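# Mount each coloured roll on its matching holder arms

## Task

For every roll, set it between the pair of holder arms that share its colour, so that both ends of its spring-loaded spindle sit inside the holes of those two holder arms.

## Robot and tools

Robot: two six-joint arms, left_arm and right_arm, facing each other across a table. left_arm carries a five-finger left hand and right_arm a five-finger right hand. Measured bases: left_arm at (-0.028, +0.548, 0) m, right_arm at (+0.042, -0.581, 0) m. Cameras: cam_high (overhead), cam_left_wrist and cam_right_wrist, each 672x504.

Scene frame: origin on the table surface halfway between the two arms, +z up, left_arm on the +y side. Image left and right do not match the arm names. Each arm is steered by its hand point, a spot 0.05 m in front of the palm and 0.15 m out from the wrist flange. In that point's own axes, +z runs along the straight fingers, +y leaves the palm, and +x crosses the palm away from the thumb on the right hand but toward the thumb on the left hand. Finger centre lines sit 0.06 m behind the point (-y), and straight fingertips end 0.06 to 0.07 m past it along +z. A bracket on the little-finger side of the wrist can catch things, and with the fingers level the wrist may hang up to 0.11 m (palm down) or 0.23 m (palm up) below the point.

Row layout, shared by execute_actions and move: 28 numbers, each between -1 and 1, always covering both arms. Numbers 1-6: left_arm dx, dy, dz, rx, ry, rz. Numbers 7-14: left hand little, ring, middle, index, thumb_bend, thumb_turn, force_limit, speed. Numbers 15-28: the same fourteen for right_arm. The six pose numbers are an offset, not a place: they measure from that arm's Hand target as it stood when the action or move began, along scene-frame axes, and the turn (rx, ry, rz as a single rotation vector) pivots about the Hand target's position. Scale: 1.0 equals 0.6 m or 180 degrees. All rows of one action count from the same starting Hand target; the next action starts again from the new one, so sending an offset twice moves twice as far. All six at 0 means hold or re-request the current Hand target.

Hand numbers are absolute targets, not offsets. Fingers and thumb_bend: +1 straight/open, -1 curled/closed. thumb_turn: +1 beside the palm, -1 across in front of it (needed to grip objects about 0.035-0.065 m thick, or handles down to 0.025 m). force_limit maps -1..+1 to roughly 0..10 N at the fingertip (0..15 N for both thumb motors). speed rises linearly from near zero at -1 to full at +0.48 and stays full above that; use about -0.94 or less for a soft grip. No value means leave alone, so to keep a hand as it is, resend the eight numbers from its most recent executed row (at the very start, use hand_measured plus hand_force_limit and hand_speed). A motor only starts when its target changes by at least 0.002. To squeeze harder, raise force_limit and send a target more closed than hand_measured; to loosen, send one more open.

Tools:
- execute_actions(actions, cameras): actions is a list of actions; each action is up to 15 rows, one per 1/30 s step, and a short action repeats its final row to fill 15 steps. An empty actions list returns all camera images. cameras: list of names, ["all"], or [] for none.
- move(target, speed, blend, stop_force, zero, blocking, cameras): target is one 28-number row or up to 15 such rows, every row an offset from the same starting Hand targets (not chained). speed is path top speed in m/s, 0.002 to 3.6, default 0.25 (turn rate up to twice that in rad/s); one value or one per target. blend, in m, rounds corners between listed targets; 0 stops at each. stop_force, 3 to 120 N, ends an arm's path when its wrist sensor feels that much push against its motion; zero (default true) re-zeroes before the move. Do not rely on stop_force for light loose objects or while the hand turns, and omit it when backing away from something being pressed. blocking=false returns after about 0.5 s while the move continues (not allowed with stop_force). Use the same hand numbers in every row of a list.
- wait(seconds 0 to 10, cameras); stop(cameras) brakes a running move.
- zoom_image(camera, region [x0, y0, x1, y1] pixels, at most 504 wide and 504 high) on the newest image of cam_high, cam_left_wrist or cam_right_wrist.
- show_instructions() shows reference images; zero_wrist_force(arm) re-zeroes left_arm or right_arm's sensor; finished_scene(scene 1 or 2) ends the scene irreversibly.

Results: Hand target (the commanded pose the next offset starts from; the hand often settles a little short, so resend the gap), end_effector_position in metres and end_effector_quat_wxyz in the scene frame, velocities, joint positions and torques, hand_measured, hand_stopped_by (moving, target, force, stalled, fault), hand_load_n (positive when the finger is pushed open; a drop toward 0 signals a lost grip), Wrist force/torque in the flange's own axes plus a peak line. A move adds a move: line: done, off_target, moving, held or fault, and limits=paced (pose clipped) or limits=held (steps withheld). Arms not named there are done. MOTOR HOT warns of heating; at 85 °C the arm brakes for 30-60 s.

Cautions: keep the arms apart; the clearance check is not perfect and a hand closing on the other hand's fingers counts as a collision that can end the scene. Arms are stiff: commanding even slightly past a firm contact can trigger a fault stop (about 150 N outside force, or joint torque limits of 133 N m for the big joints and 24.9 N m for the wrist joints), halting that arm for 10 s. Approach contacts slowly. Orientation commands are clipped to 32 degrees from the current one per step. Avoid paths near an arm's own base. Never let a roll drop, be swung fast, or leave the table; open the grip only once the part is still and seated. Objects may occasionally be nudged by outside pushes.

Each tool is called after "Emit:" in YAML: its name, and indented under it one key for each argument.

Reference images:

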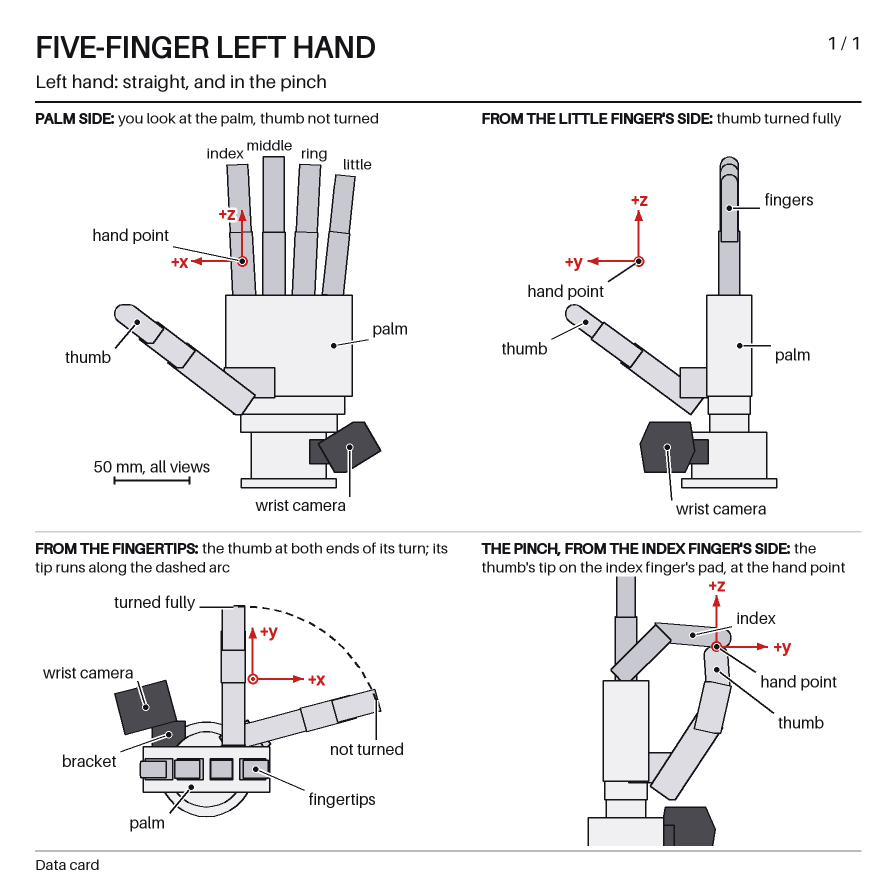

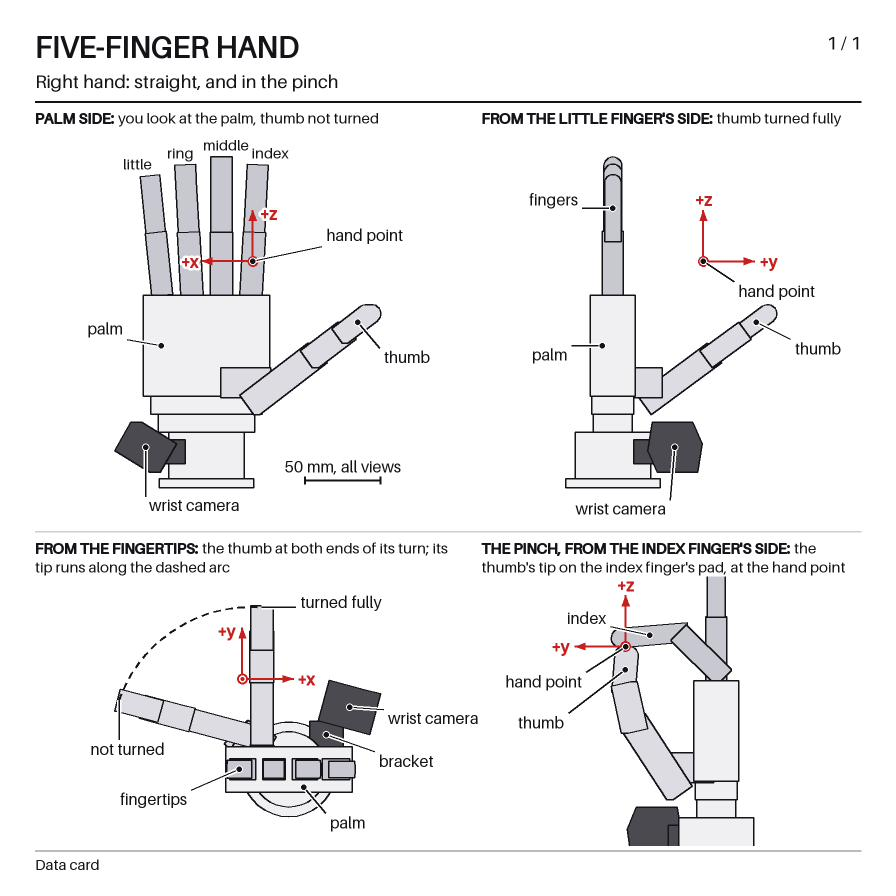

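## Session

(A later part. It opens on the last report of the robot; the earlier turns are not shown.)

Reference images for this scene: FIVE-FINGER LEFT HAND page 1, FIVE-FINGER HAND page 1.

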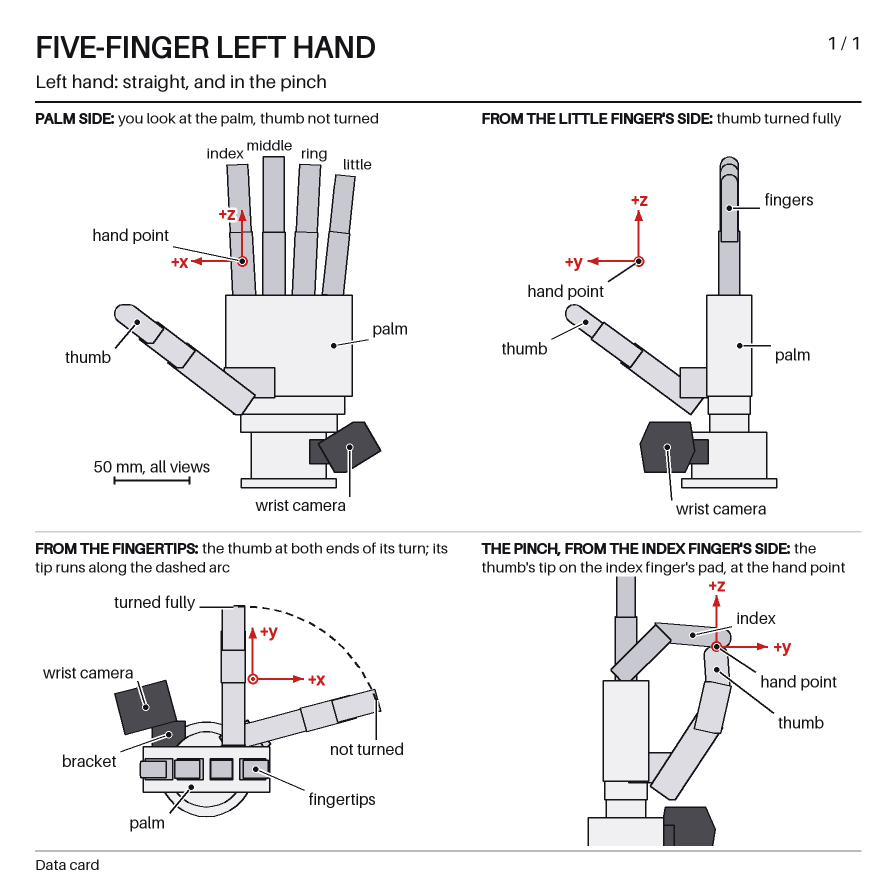

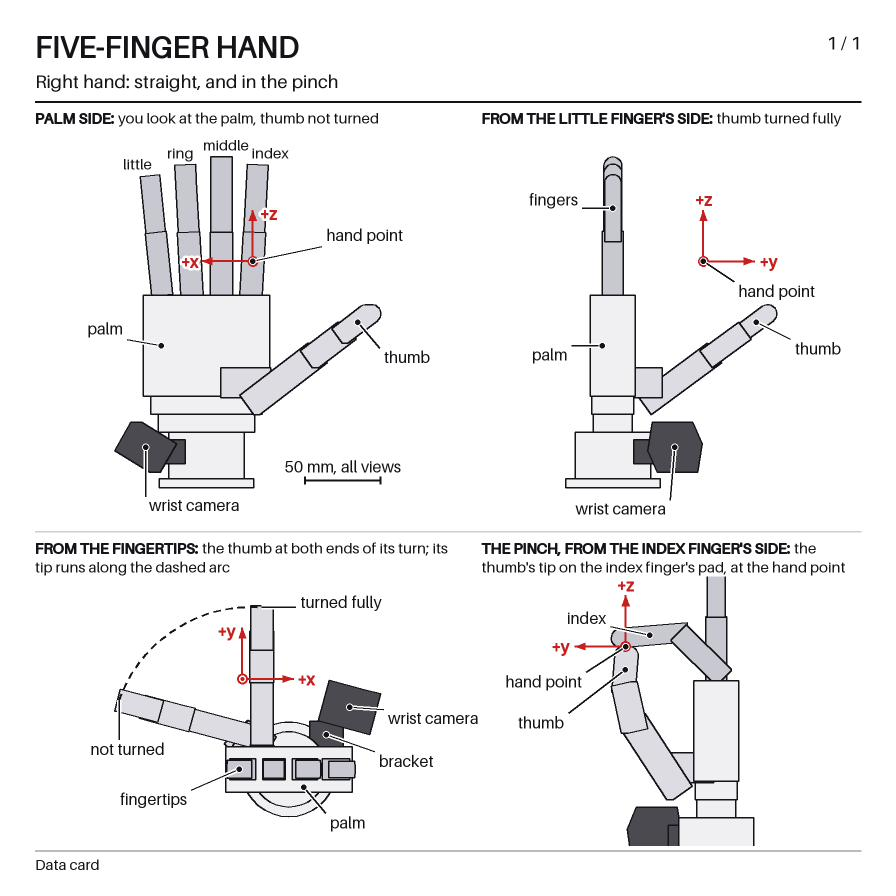

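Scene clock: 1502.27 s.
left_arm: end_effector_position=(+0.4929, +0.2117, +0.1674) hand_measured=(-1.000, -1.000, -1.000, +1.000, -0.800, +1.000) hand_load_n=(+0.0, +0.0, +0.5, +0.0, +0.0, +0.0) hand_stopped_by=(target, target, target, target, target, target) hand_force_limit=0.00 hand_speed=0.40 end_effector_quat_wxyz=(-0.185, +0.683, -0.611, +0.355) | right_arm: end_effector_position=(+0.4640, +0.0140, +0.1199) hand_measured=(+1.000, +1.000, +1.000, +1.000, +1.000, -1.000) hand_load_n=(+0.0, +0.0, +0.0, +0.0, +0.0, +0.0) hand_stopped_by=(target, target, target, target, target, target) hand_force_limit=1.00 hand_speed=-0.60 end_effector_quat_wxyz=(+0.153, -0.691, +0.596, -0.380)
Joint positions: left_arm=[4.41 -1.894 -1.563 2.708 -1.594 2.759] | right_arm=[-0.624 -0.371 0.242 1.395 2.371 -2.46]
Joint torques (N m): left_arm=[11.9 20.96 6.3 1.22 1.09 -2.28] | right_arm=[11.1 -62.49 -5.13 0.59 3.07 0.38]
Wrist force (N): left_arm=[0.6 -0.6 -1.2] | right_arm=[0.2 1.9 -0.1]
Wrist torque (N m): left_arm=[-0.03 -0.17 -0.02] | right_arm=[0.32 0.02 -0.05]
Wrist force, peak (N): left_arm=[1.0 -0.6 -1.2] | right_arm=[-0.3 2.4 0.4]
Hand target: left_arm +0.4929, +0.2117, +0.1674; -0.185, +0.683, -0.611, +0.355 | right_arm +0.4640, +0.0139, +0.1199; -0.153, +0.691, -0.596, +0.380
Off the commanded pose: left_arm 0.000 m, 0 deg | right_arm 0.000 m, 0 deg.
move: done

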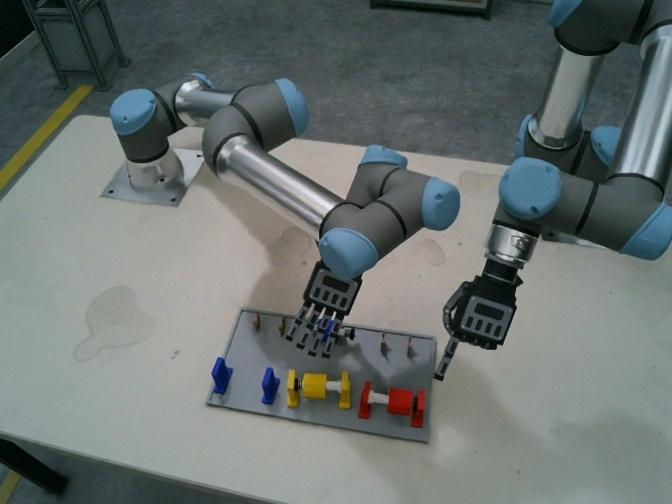

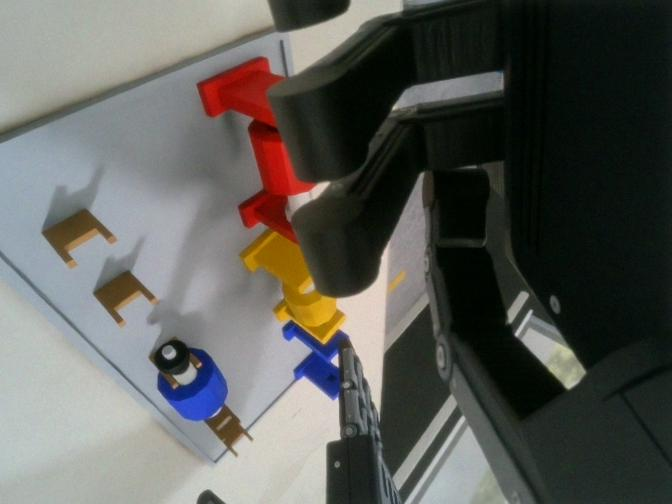

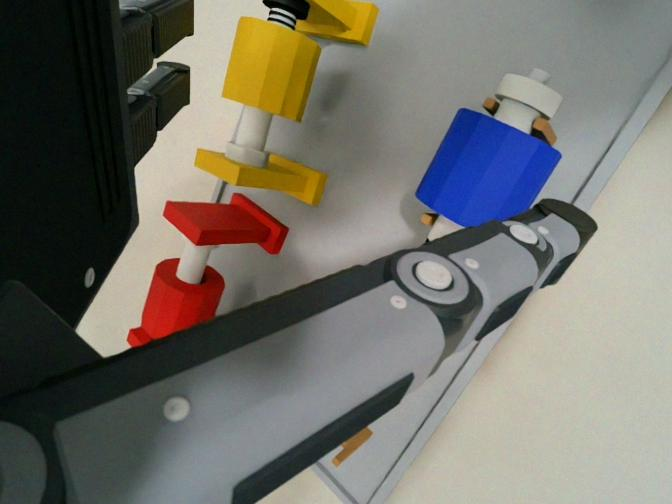

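Emit:
move:
  target: [0,0,0,0,0,0,-1,-1,-1,1,-0.8,1,0,0.4,-0.0025,-0.0033,-0.1133,0,0,0,1,1,1,1,1,-1,1.0,-0.6]
  speed: 0.03
  stop_force: 4
  cameras: ["all"]

Emit:
zoom_image:
  camera: "cam_left_wrist"
  region: [60, 300, 400, 500]

Emit:
zoom_image:
  camera: "cam_high"
  region: [270, 280, 390, 380]

Scene clock: 1506.73 s.
left_arm: end_effector_position=(+0.4929, +0.2117, +0.1674) hand_measured=(-1.000, -1.000, -1.000, +1.000, -0.800, +1.000) hand_load_n=(+0.0, +0.0, +0.0, -0.5, +0.0, +0.0) hand_stopped_by=(target, target, target, target, target, target) hand_force_limit=0.00 hand_speed=0.40 end_effector_quat_wxyz=(-0.185, +0.683, -0.611, +0.355) | right_arm: end_effector_position=(+0.4625, +0.0120, +0.0519) hand_measured=(+1.000, +1.000, +1.000, +1.000, +1.000, -1.000) hand_load_n=(+0.0, +0.0, +0.0, +0.0, +0.0, +0.0) hand_stopped_by=(target, target, target, target, target, target) hand_force_limit=1.00 hand_speed=-0.60 end_effector_quat_wxyz=(+0.153, -0.691, +0.596, -0.380)
Joint positions: left_arm=[4.41 -1.894 -1.563 2.708 -1.594 2.759] | right_arm=[-0.624 -0.4 0.474 1.192 2.371 -2.46]
Joint torques (N m): left_arm=[10.97 20.46 6.39 1.19 1.2 -1.61] | right_arm=[7.22 -61.95 -4.8 0.21 -1.16 -1.6]
Wrist force (N): left_arm=[0.7 -0.5 -1.2] | right_arm=[-0.6 1.6 -0.3]
Wrist torque (N m): left_arm=[0.00 -0.20 -0.01] | right_arm=[0.25 0.16 -0.02]
Wrist force, peak (N): left_arm=[1.0 -0.5 -1.2] | right_arm=[-0.3 2.0 0.0]
Hand target: left_arm +0.4929, +0.2117, +0.1674; -0.185, +0.683, -0.611, +0.355 | right_arm +0.4625, +0.0120, +0.0520; -0.153, +0.691, -0.596, +0.380
Off the commanded pose: left_arm 0.000 m, 0 deg | right_arm 0.000 m, 0 deg.
move: done

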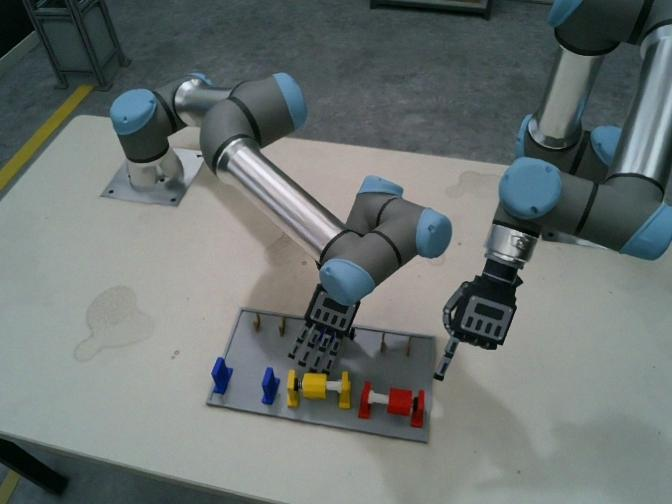

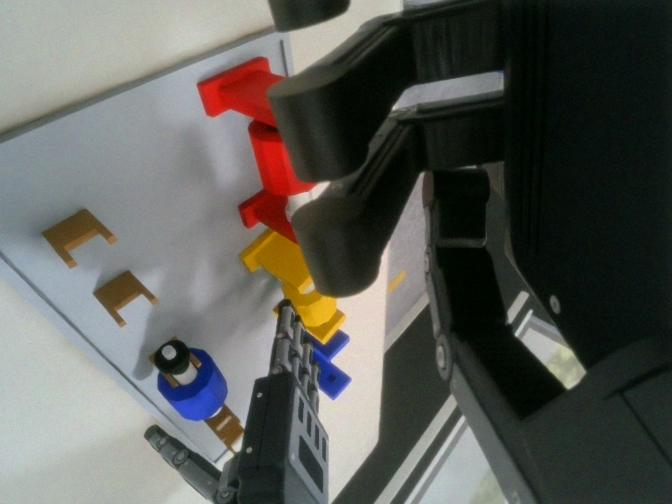

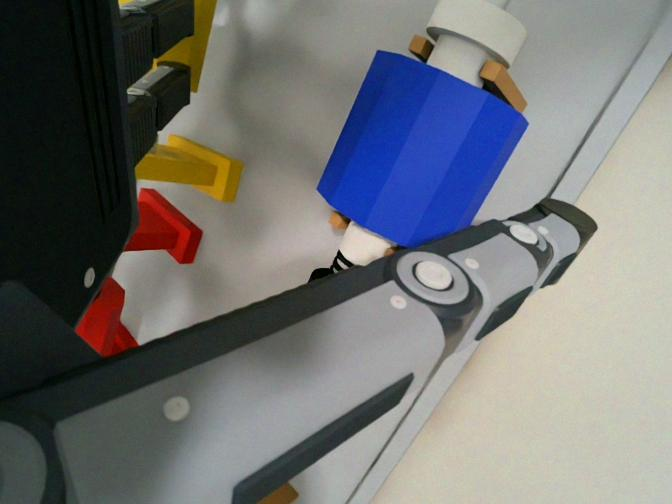

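Scaled by 1.482 from the camera's 672x504 image, which has a finer 960x720 frame.

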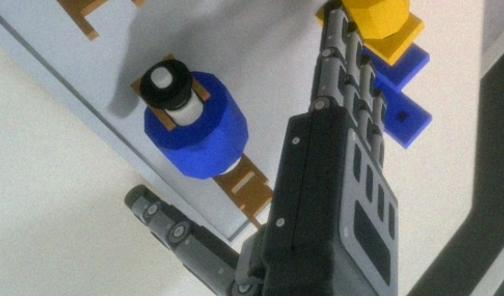

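Scaled by 4.200 from the camera's 672x504 image, which has a finer 960x720 frame.

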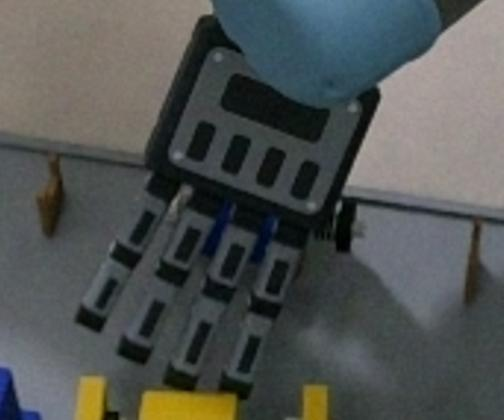

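Emit:
move:
  target: [0,0,0,0,0,0,-1,-1,-1,1,-0.8,1,0,0.4,0,0,0.01,0,0,0,1,1,1,1,1,-1,1.0,-0.6]
  speed: 0.03

Emit:
move:
  target: [0,0,0,0,0,0,-1,-1,-1,1,-0.8,1,0,0.4,0,0,0,0,0,0,1,1,0.25,0.25,1,-1,1.0,-0.6]
  speed: 0.03
  cameras: ["all"]

Emit:
zoom_image:
  camera: "cam_high"
  region: [270, 280, 390, 380]

Scene clock: 1508.03 s.
left_arm: end_effector_position=(+0.4929, +0.2117, +0.1674) hand_measured=(-1.000, -1.000, -1.000, +1.000, -0.800, +1.000) hand_load_n=(+0.0, +0.0, +0.0, +0.0, +0.0, +0.0) hand_stopped_by=(target, target, target, target, target, target) hand_force_limit=0.00 hand_speed=0.40 end_effector_quat_wxyz=(-0.185, +0.683, -0.611, +0.355) | right_arm: end_effector_position=(+0.4625, +0.0120, +0.0579) hand_measured=(+1.000, +1.000, +1.000, +1.000, +1.000, -1.000) hand_load_n=(+0.0, +0.0, +0.0, +0.0, +0.0, +0.0) hand_stopped_by=(target, target, target, target, target, target) hand_force_limit=1.00 hand_speed=-0.60 end_effector_quat_wxyz=(+0.153, -0.691, +0.596, -0.380)
Joint positions: left_arm=[4.41 -1.894 -1.563 2.708 -1.594 2.759] | right_arm=[-0.624 -0.402 0.463 1.205 2.371 -2.46]
Joint torques (N m): left_arm=[12.13 20.87 6.17 1.11 1.07 -1.41] | right_arm=[-0.2 -62.96 -31.88 3.43 -0.86 -0.8]
Wrist force (N): left_arm=[0.8 -0.5 -1.1] | right_arm=[-0.2 1.3 -0.1]
Wrist torque (N m): left_arm=[-0.01 -0.20 0.00] | right_arm=[0.21 0.10 0.01]
Wrist force, peak (N): left_arm=[1.1 -0.5 -1.2] | right_arm=[-0.3 1.9 -0.2]
Hand target: left_arm +0.4929, +0.2117, +0.1674; -0.185, +0.683, -0.611, +0.355 | right_arm +0.4625, +0.0120, +0.0580; -0.153, +0.691, -0.596, +0.380
Off the commanded pose: left_arm 0.000 m, 0 deg | right_arm 0.000 m, 0 deg.
move: done

Scene clock: 1509.00 s.
left_arm: end_effector_position=(+0.4929, +0.2117, +0.1674) hand_measured=(-1.000, -1.000, -1.000, +1.000, -0.800, +1.000) hand_load_n=(+0.0, +0.0, +0.0, +0.0, +0.0, +0.0) hand_stopped_by=(target, target, target, target, target, target) hand_force_limit=0.00 hand_speed=0.40 end_effector_quat_wxyz=(-0.185, +0.683, -0.611, +0.355) | right_arm: end_effector_position=(+0.4625, +0.0120, +0.0580) hand_measured=(+1.000, +1.000, +0.250, +0.250, +1.000, -1.000) hand_load_n=(+0.0, +0.0, +0.0, +0.0, +0.0, +0.0) hand_stopped_by=(target, target, target, target, target, target) hand_force_limit=1.00 hand_speed=-0.60 end_effector_quat_wxyz=(+0.153, -0.691, +0.596, -0.380)
Joint positions: left_arm=[4.41 -1.894 -1.563 2.708 -1.594 2.759] | right_arm=[-0.624 -0.402 0.463 1.205 2.371 -2.46]
Joint torques (N m): left_arm=[11.68 20.93 6.62 1.11 1.1 -1.34] | right_arm=[-6.67 -54.63 -31.95 3.34 -0.04 0.37]
Wrist force (N): left_arm=[0.8 -0.7 -1.2] | right_arm=[-0.6 1.4 -0.3]
Wrist torque (N m): left_arm=[-0.04 -0.20 0.00] | right_arm=[0.26 0.15 0.00]
Wrist force, peak (N): left_arm=[0.8 -0.7 -1.2] | right_arm=[-0.3 1.8 -0.2]
Hand target: left_arm +0.4929, +0.2117, +0.1674; -0.185, +0.683, -0.611, +0.355 | right_arm +0.4625, +0.0120, +0.0580; -0.153, +0.691, -0.596, +0.380
Off the commanded pose: left_arm 0.000 m, 0 deg | right_arm 0.000 m, 0 deg.
move: done

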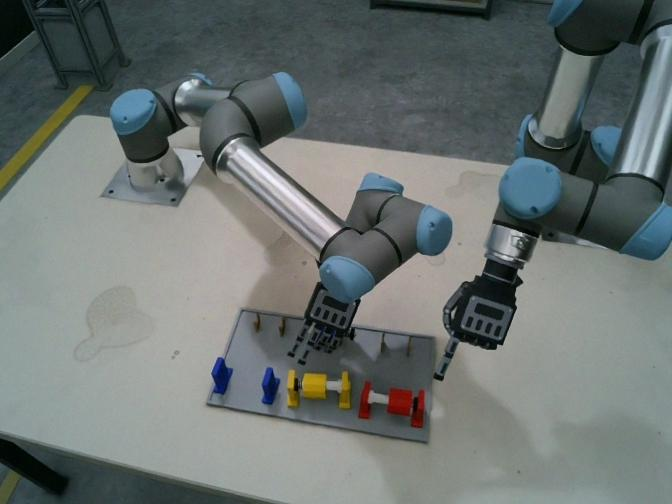

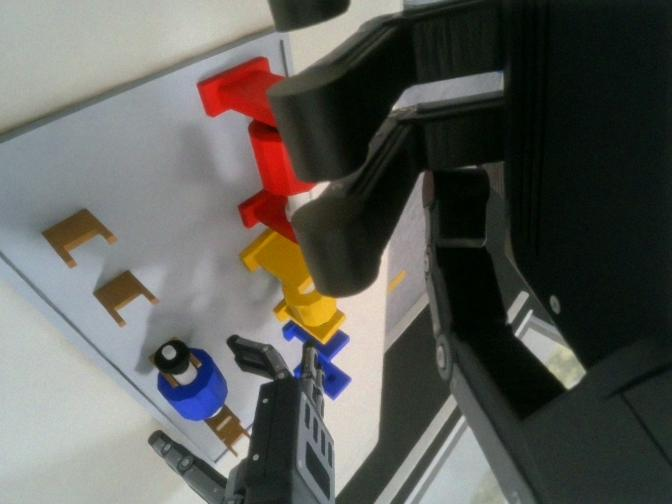

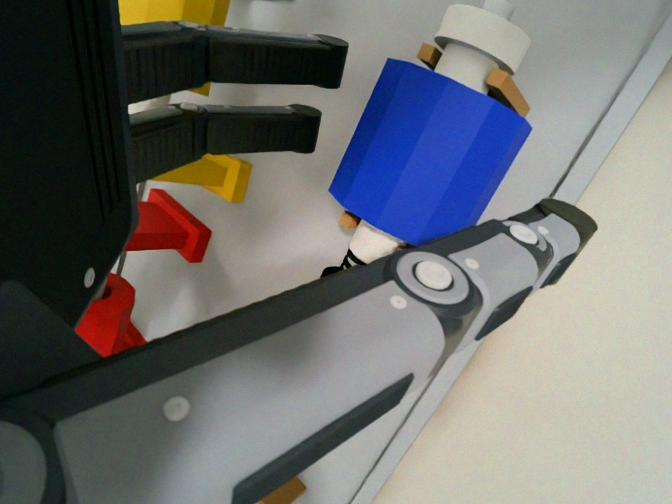

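Scaled by 4.200 from the camera's 672x504 image, which has a finer 960x720 frame.

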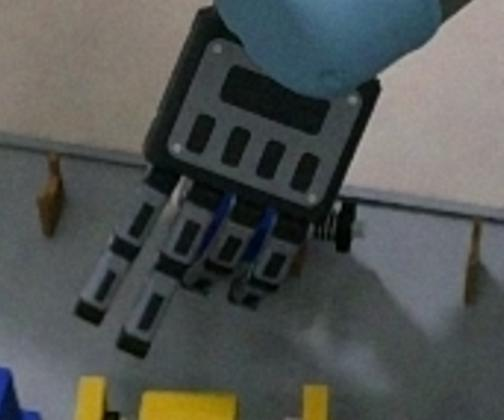

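Emit:
move:
  target: [0,0,0,0,0,0,-1,-1,-1,1,-0.8,1,0,0.4,0,0,-0.0233,0,0,0,1,1,0.25,0.25,1,-1,1.0,-0.6]
  speed: 0.015
  stop_force: 3
  cameras: ["all"]

Emit:
zoom_image:
  camera: "cam_left_wrist"
  region: [60, 300, 400, 500]

Scene clock: 1511.17 s.
left_arm: end_effector_position=(+0.4929, +0.2117, +0.1674) hand_measured=(-1.000, -1.000, -1.000, +1.000, -0.800, +1.000) hand_load_n=(+0.5, +0.0, +0.5, +0.0, +0.0, +0.0) hand_stopped_by=(target, target, target, target, target, target) hand_force_limit=0.00 hand_speed=0.40 end_effector_quat_wxyz=(-0.185, +0.683, -0.611, +0.355) | right_arm: end_effector_position=(+0.4625, +0.0120, +0.0440) hand_measured=(+1.000, +1.000, +0.250, +0.250, +1.000, -1.000) hand_load_n=(+0.0, +0.0, +0.0, +0.0, +0.0, +0.0) hand_stopped_by=(target, target, target, target, target, target) hand_force_limit=1.00 hand_speed=-0.60 end_effector_quat_wxyz=(+0.153, -0.691, +0.596, -0.380)
Joint positions: left_arm=[4.41 -1.894 -1.563 2.708 -1.594 2.759] | right_arm=[-0.624 -0.396 0.488 1.175 2.371 -2.46]
Joint torques (N m): left_arm=[12.48 21.64 6.83 1.32 1.03 -1.04] | right_arm=[-7.1 -47.7 -5.53 0.19 2.64 -1.23]
Wrist force (N): left_arm=[0.9 -0.5 -1.0] | right_arm=[-0.3 1.7 -0.3]
Wrist torque (N m): left_arm=[-0.03 -0.21 0.00] | right_arm=[0.29 0.10 0.02]
Wrist force, peak (N): left_arm=[0.9 -0.6 -1.2] | right_arm=[-0.3 1.8 -0.2]
Hand target: left_arm +0.4929, +0.2117, +0.1674; -0.185, +0.683, -0.611, +0.355 | right_arm +0.4625, +0.0120, +0.0440; -0.153, +0.691, -0.596, +0.380
Off the commanded pose: left_arm 0.000 m, 0 deg | right_arm 0.000 m, 0 deg.
move: done

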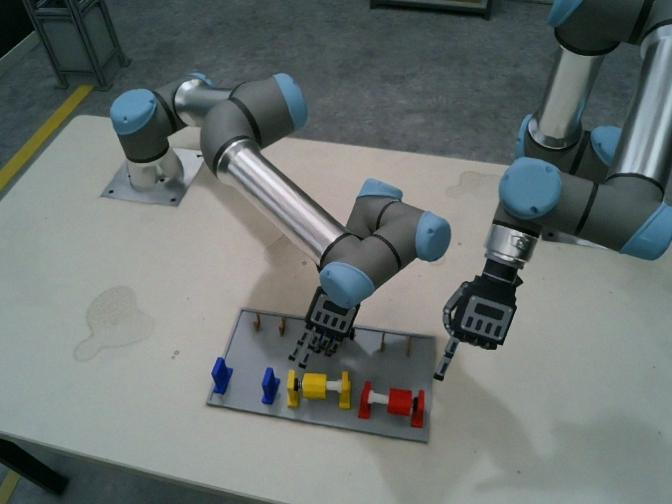

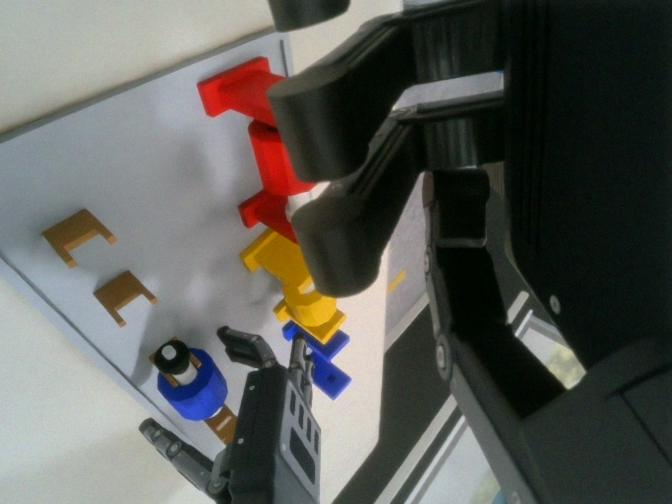

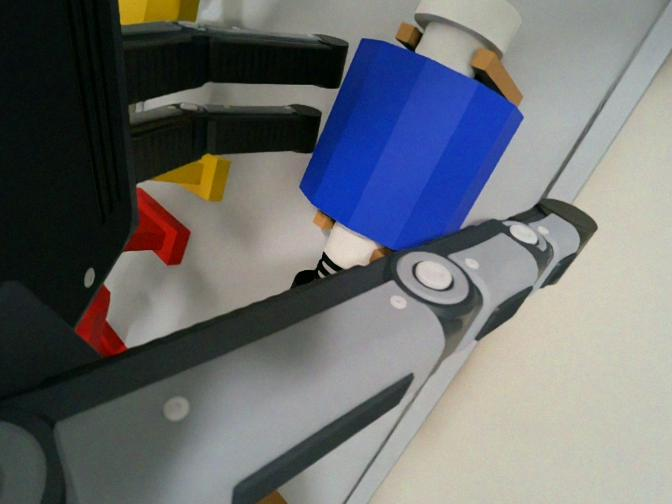

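Scaled by 1.482 from the camera's 672x504 image, which has a finer 960x720 frame.

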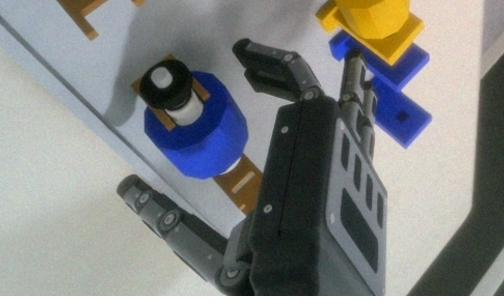

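Emit:
move:
  target: [0,0,0,0,0,0,-1,-1,-1,1,-0.8,1,0,0.4,0,0,0,0,0,0,1,1,-0.65,-0.65,-0.3,-1,1.0,-0.92]
  speed: 0.015
  cameras: ["all"]

Emit:
zoom_image:
  camera: "cam_left_wrist"
  region: [60, 300, 400, 500]

Scene clock: 1514.13 s.
left_arm: end_effector_position=(+0.4929, +0.2117, +0.1674) hand_measured=(-1.000, -1.000, -1.000, +1.000, -0.800, +1.000) hand_load_n=(+0.0, +0.0, +0.0, +0.0, +0.0, +0.0) hand_stopped_by=(target, target, target, target, target, target) hand_force_limit=0.00 hand_speed=0.40 end_effector_quat_wxyz=(-0.185, +0.683, -0.611, +0.355) | right_arm: end_effector_position=(+0.4626, +0.0119, +0.0440) hand_measured=(+1.000, +1.000, +0.006, -0.054, +0.734, -1.000) hand_load_n=(+0.0, +0.0, +9.0, +11.5, +14.5, -0.5) hand_stopped_by=(target, target, force, force, force, target) hand_force_limit=1.00 hand_speed=-0.92 end_effector_quat_wxyz=(+0.153, -0.691, +0.596, -0.380)
Joint positions: left_arm=[4.41 -1.894 -1.563 2.708 -1.594 2.759] | right_arm=[-0.624 -0.396 0.488 1.175 2.371 -2.46]
Joint torques (N m): left_arm=[11.58 21.86 7.54 1.13 0.96 -0.78] | right_arm=[14.65 -50.95 -5.47 3.36 -1.51 -1.16]
Wrist force (N): left_arm=[0.7 -0.5 -1.1] | right_arm=[-1.0 -1.3 5.0]
Wrist torque (N m): left_arm=[-0.03 -0.18 -0.02] | right_arm=[0.27 -0.01 -0.05]
Wrist force, peak (N): left_arm=[0.8 -0.5 -1.4] | right_arm=[-3.3 -9.9 12.7]
Hand target: left_arm +0.4929, +0.2117, +0.1674; -0.185, +0.683, -0.611, +0.355 | right_arm +0.4625, +0.0120, +0.0440; -0.153, +0.691, -0.596, +0.380
Off the commanded pose: left_arm 0.000 m, 0 deg | right_arm 0.000 m, 0 deg.
move: done

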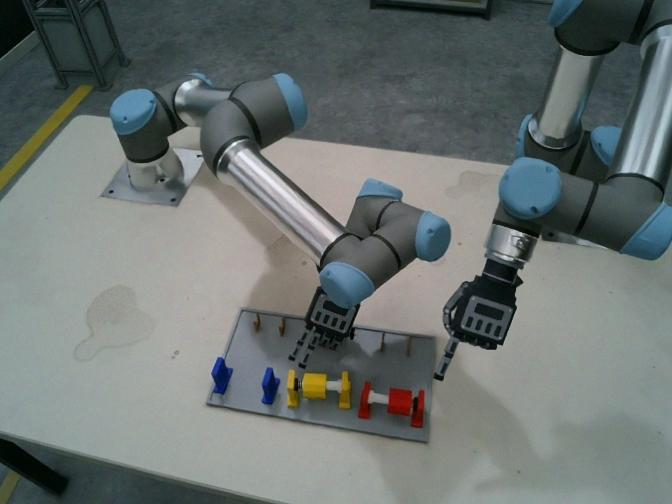

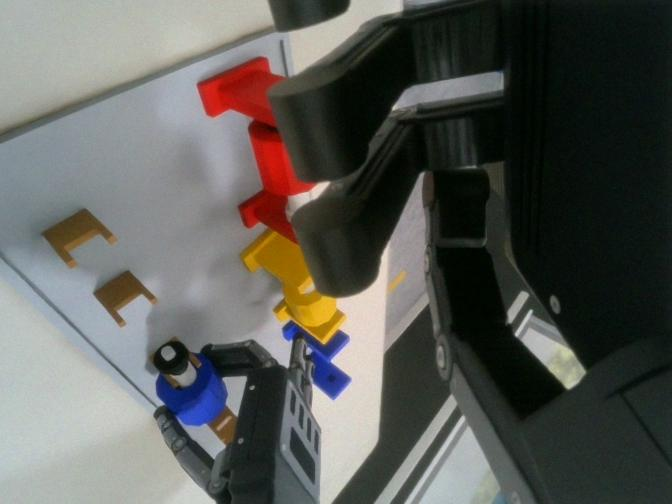

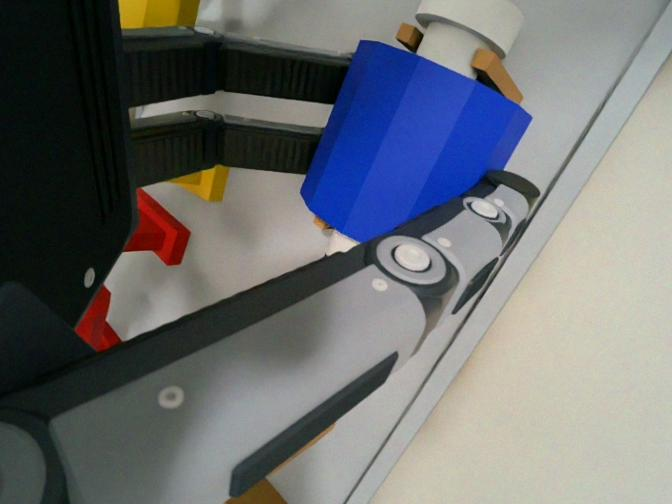

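Scaled by 1.482 from the camera's 672x504 image, which has a finer 960x720 frame.

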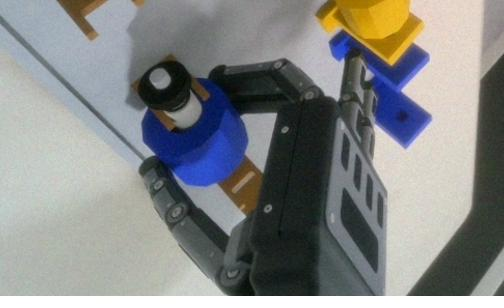

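Emit:
move:
  target:
    - [0,0,0,0,0,0,-1,-1,-1,1,-0.8,1,0,0.4,0.0012,0,0.0,0,0,0,1,1,-0.65,-0.65,-0.3,-1,1.0,-0.92]
    - [0,0,0,0,0,0,-1,-1,-1,1,-0.8,1,0,0.4,0.0012,0,0.09,0,0,0,1,1,-0.65,-0.65,-0.3,-1,1.0,-0.92]
  speed: [0.005,0.02]
  blend: [0.0005,0]
  cameras: ["all"]

Emit:
zoom_image:
  camera: "cam_left_wrist"
  region: [60, 300, 400, 500]

Emit:
zoom_image:
  camera: "cam_high"
  region: [270, 280, 390, 380]

Scene clock: 1518.53 s.
left_arm: end_effector_position=(+0.4929, +0.2117, +0.1674) hand_measured=(-1.000, -1.000, -1.000, +1.000, -0.800, +1.000) hand_load_n=(+0.0, +0.0, +0.0, +0.0, +0.0, +0.0) hand_stopped_by=(target, target, target, target, target, target) hand_force_limit=0.00 hand_speed=0.40 end_effector_quat_wxyz=(-0.185, +0.683, -0.611, +0.355) | right_arm: end_effector_position=(+0.4633, +0.0120, +0.0979) hand_measured=(+1.000, +1.000, +0.006, -0.054, +0.736, -1.000) hand_load_n=(+0.0, -0.5, +6.0, +10.0, +15.5, +0.5) hand_stopped_by=(target, target, force, force, force, target) hand_force_limit=1.00 hand_speed=-0.92 end_effector_quat_wxyz=(+0.153, -0.691, +0.596, -0.380)
Joint positions: left_arm=[4.41 -1.894 -1.563 2.708 -1.594 2.759] | right_arm=[-0.625 -0.403 0.363 1.306 2.37 -2.461]
Joint torques (N m): left_arm=[11.53 21.68 6.27 1.24 0.92 -0.25] | right_arm=[-4.7 -46 -33.15 3.4 -0.32 0.75]
Wrist force (N): left_arm=[0.7 -0.5 -1.0] | right_arm=[-0.4 2.1 0.4]
Wrist torque (N m): left_arm=[-0.03 -0.19 -0.01] | right_arm=[0.31 0.05 0.11]
Wrist force, peak (N): left_arm=[0.8 -0.7 -1.3] | right_arm=[-0.5 -1.3 5.4]
Hand target: left_arm +0.4929, +0.2117, +0.1674; -0.185, +0.683, -0.611, +0.355 | right_arm +0.4633, +0.0120, +0.0980; -0.153, +0.691, -0.596, +0.380
Off the commanded pose: left_arm 0.000 m, 0 deg | right_arm 0.000 m, 0 deg.
move: done; blend cut to 0.0004 m at target 1

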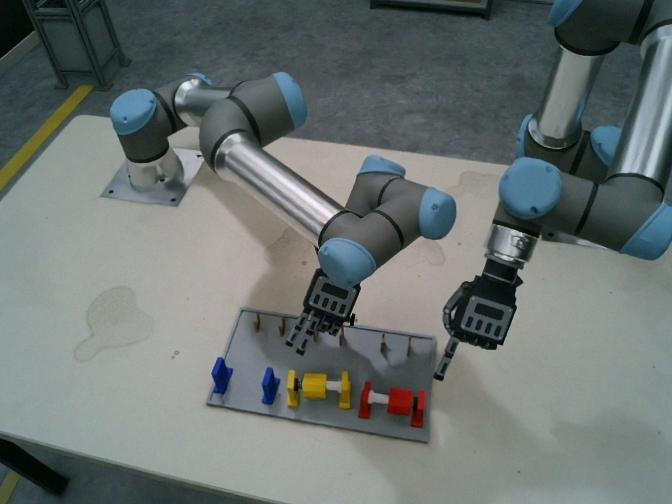

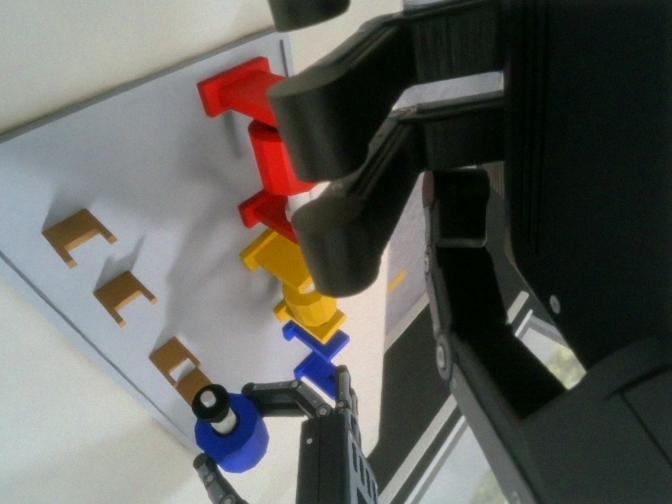

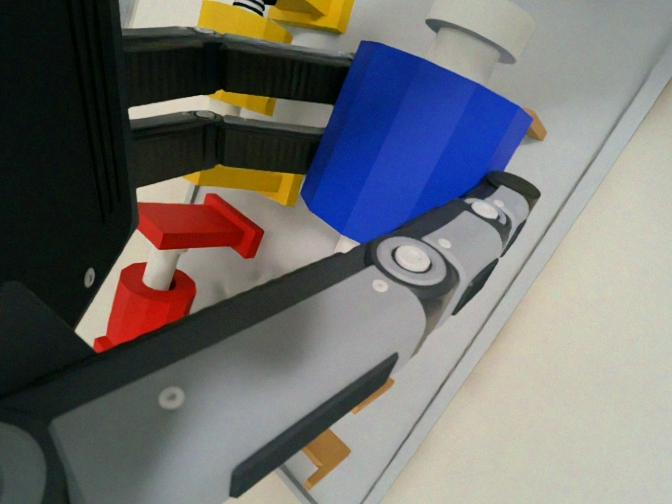

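Scaled by 1.482 from the camera's 672x504 image, which has a finer 960x720 frame.

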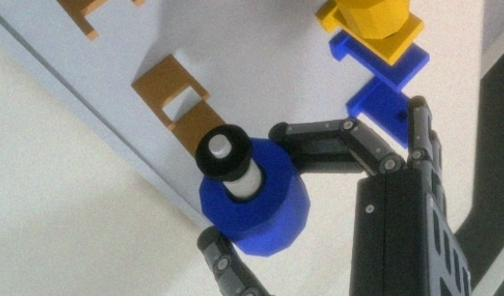

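Scaled by 4.200 from the camera's 672x504 image, which has a finer 960x720 frame.

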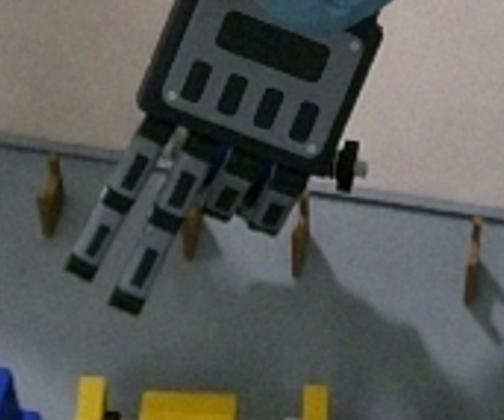

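Emit:
move:
  target: [0,0,0,0,0,0,-1,-1,-1,1,-0.8,1,0,0.4,0,0,0,0,0,0,1,1,-0.72,-0.70,-0.35,-1,1.0,-0.9]
  speed: 0.02

Emit:
move:
  target: [0,0,0,0,0,0,-1,-1,-1,1,-0.8,1,0,0.4,0,0,0,0,0,0,1,1,-0.78,-0.72,-0.38,-1,1.0,-0.86]
  speed: 0.02
  cameras: ["all"]

Emit:
zoom_image:
  camera: "cam_left_wrist"
  region: [160, 340, 300, 500]

Scene clock: 1519.50 s.
left_arm: end_effector_position=(+0.4929, +0.2117, +0.1674) hand_measured=(-1.000, -1.000, -1.000, +1.000, -0.800, +1.000) hand_load_n=(+0.0, +0.0, +0.0, +0.0, +0.0, +0.0) hand_stopped_by=(target, target, target, target, target, target) hand_force_limit=0.00 hand_speed=0.40 end_effector_quat_wxyz=(-0.185, +0.683, -0.611, +0.355) | right_arm: end_effector_position=(+0.4633, +0.0120, +0.0980) hand_measured=(+1.000, +1.000, -0.008, -0.054, +0.736, -1.000) hand_load_n=(+0.0, +0.0, +12.5, +7.5, +17.5, +3.0) hand_stopped_by=(target, target, force, force, force, target) hand_force_limit=1.00 hand_speed=-0.90 end_effector_quat_wxyz=(+0.153, -0.691, +0.596, -0.380)
Joint positions: left_arm=[4.41 -1.894 -1.563 2.708 -1.594 2.759] | right_arm=[-0.625 -0.403 0.363 1.306 2.37 -2.461]
Joint torques (N m): left_arm=[11.73 21.42 7.26 0.96 0.77 -0.05] | right_arm=[-0.42 -46.18 -31.48 3.57 2.99 1.07]
Wrist force (N): left_arm=[0.8 -0.4 -1.0] | right_arm=[0.0 2.2 0.4]
Wrist torque (N m): left_arm=[0.00 -0.20 -0.01] | right_arm=[0.31 0.00 0.14]
Wrist force, peak (N): left_arm=[0.8 -0.8 -1.2] | right_arm=[-0.3 2.4 0.6]
Hand target: left_arm +0.4929, +0.2117, +0.1674; -0.185, +0.683, -0.611, +0.355 | right_arm +0.4633, +0.0120, +0.0980; -0.153, +0.691, -0.596, +0.380
Off the commanded pose: left_arm 0.000 m, 0 deg | right_arm 0.000 m, 0 deg.
move: done

Scene clock: 1520.00 s.
left_arm: end_effector_position=(+0.4929, +0.2117, +0.1674) hand_measured=(-1.000, -1.000, -1.000, +1.000, -0.800, +1.000) hand_load_n=(+0.0, +0.5, +0.0, +0.0, +0.0, +0.0) hand_stopped_by=(target, target, target, target, target, target) hand_force_limit=0.00 hand_speed=0.40 end_effector_quat_wxyz=(-0.185, +0.683, -0.611, +0.355) | right_arm: end_effector_position=(+0.4633, +0.0120, +0.0980) hand_measured=(+1.000, +1.000, -0.008, -0.062, +0.736, -1.000) hand_load_n=(+0.0, +0.0, +11.0, +10.0, +19.0, +2.5) hand_stopped_by=(target, target, force, force, force, target) hand_force_limit=1.00 hand_speed=-0.86 end_effector_quat_wxyz=(+0.153, -0.691, +0.596, -0.380)
Joint positions: left_arm=[4.41 -1.894 -1.563 2.708 -1.594 2.759] | right_arm=[-0.625 -0.403 0.363 1.306 2.37 -2.461]
Joint torques (N m): left_arm=[11.75 21.21 7.29 0.91 0.89 0.05] | right_arm=[1.89 -45.18 -32.44 3.36 2.91 0.81]
Wrist force (N): left_arm=[0.7 -0.5 -1.0] | right_arm=[-0.2 2.1 0.2]
Wrist torque (N m): left_arm=[-0.02 -0.18 -0.01] | right_arm=[0.32 0.02 0.12]
Wrist force, peak (N): left_arm=[0.9 -0.5 -1.3] | right_arm=[-0.4 2.5 0.4]
Hand target: left_arm +0.4929, +0.2117, +0.1674; -0.185, +0.683, -0.611, +0.355 | right_arm +0.4633, +0.0120, +0.0980; -0.153, +0.691, -0.596, +0.380
Off the commanded pose: left_arm 0.000 m, 0 deg | right_arm 0.000 m, 0 deg.
move: done

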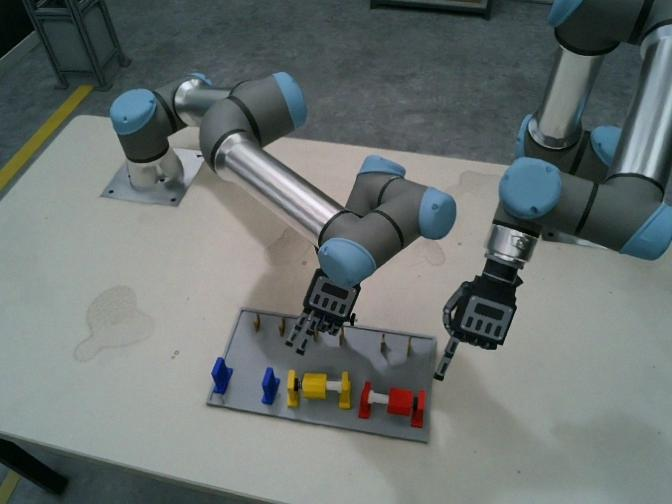

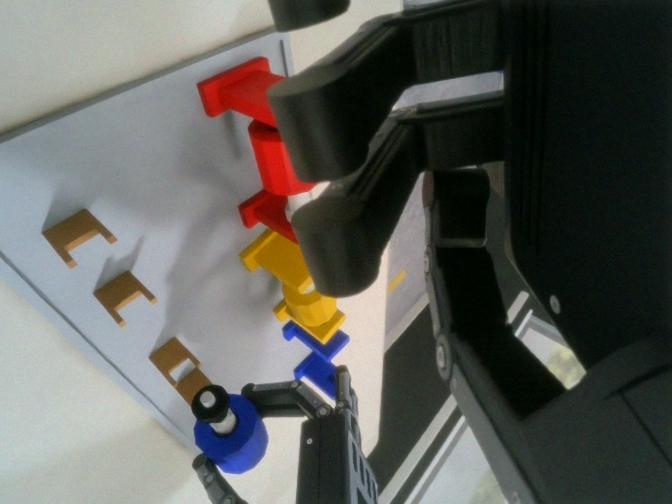

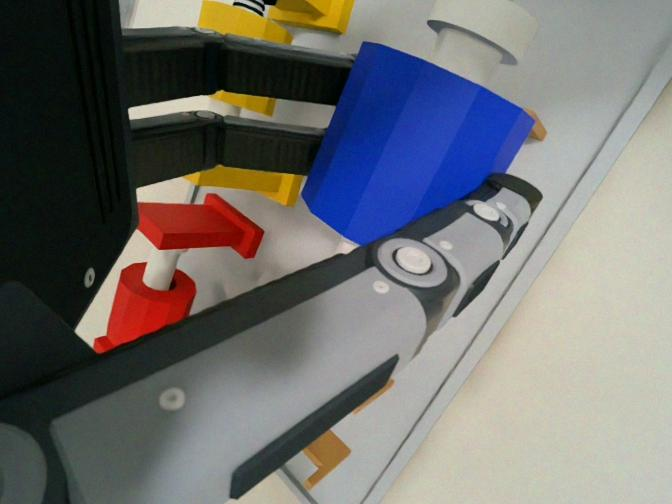

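Scaled by 3.150 from the camera's 672x504 image, which has a finer 960x720 frame.

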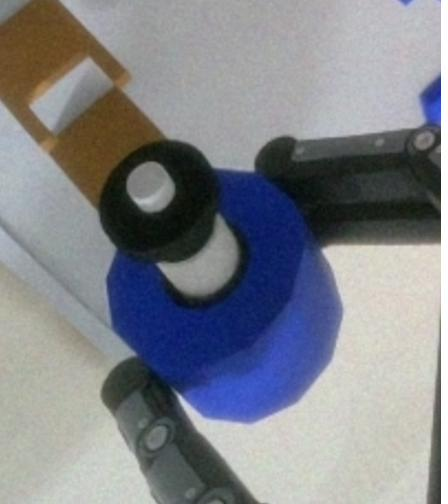

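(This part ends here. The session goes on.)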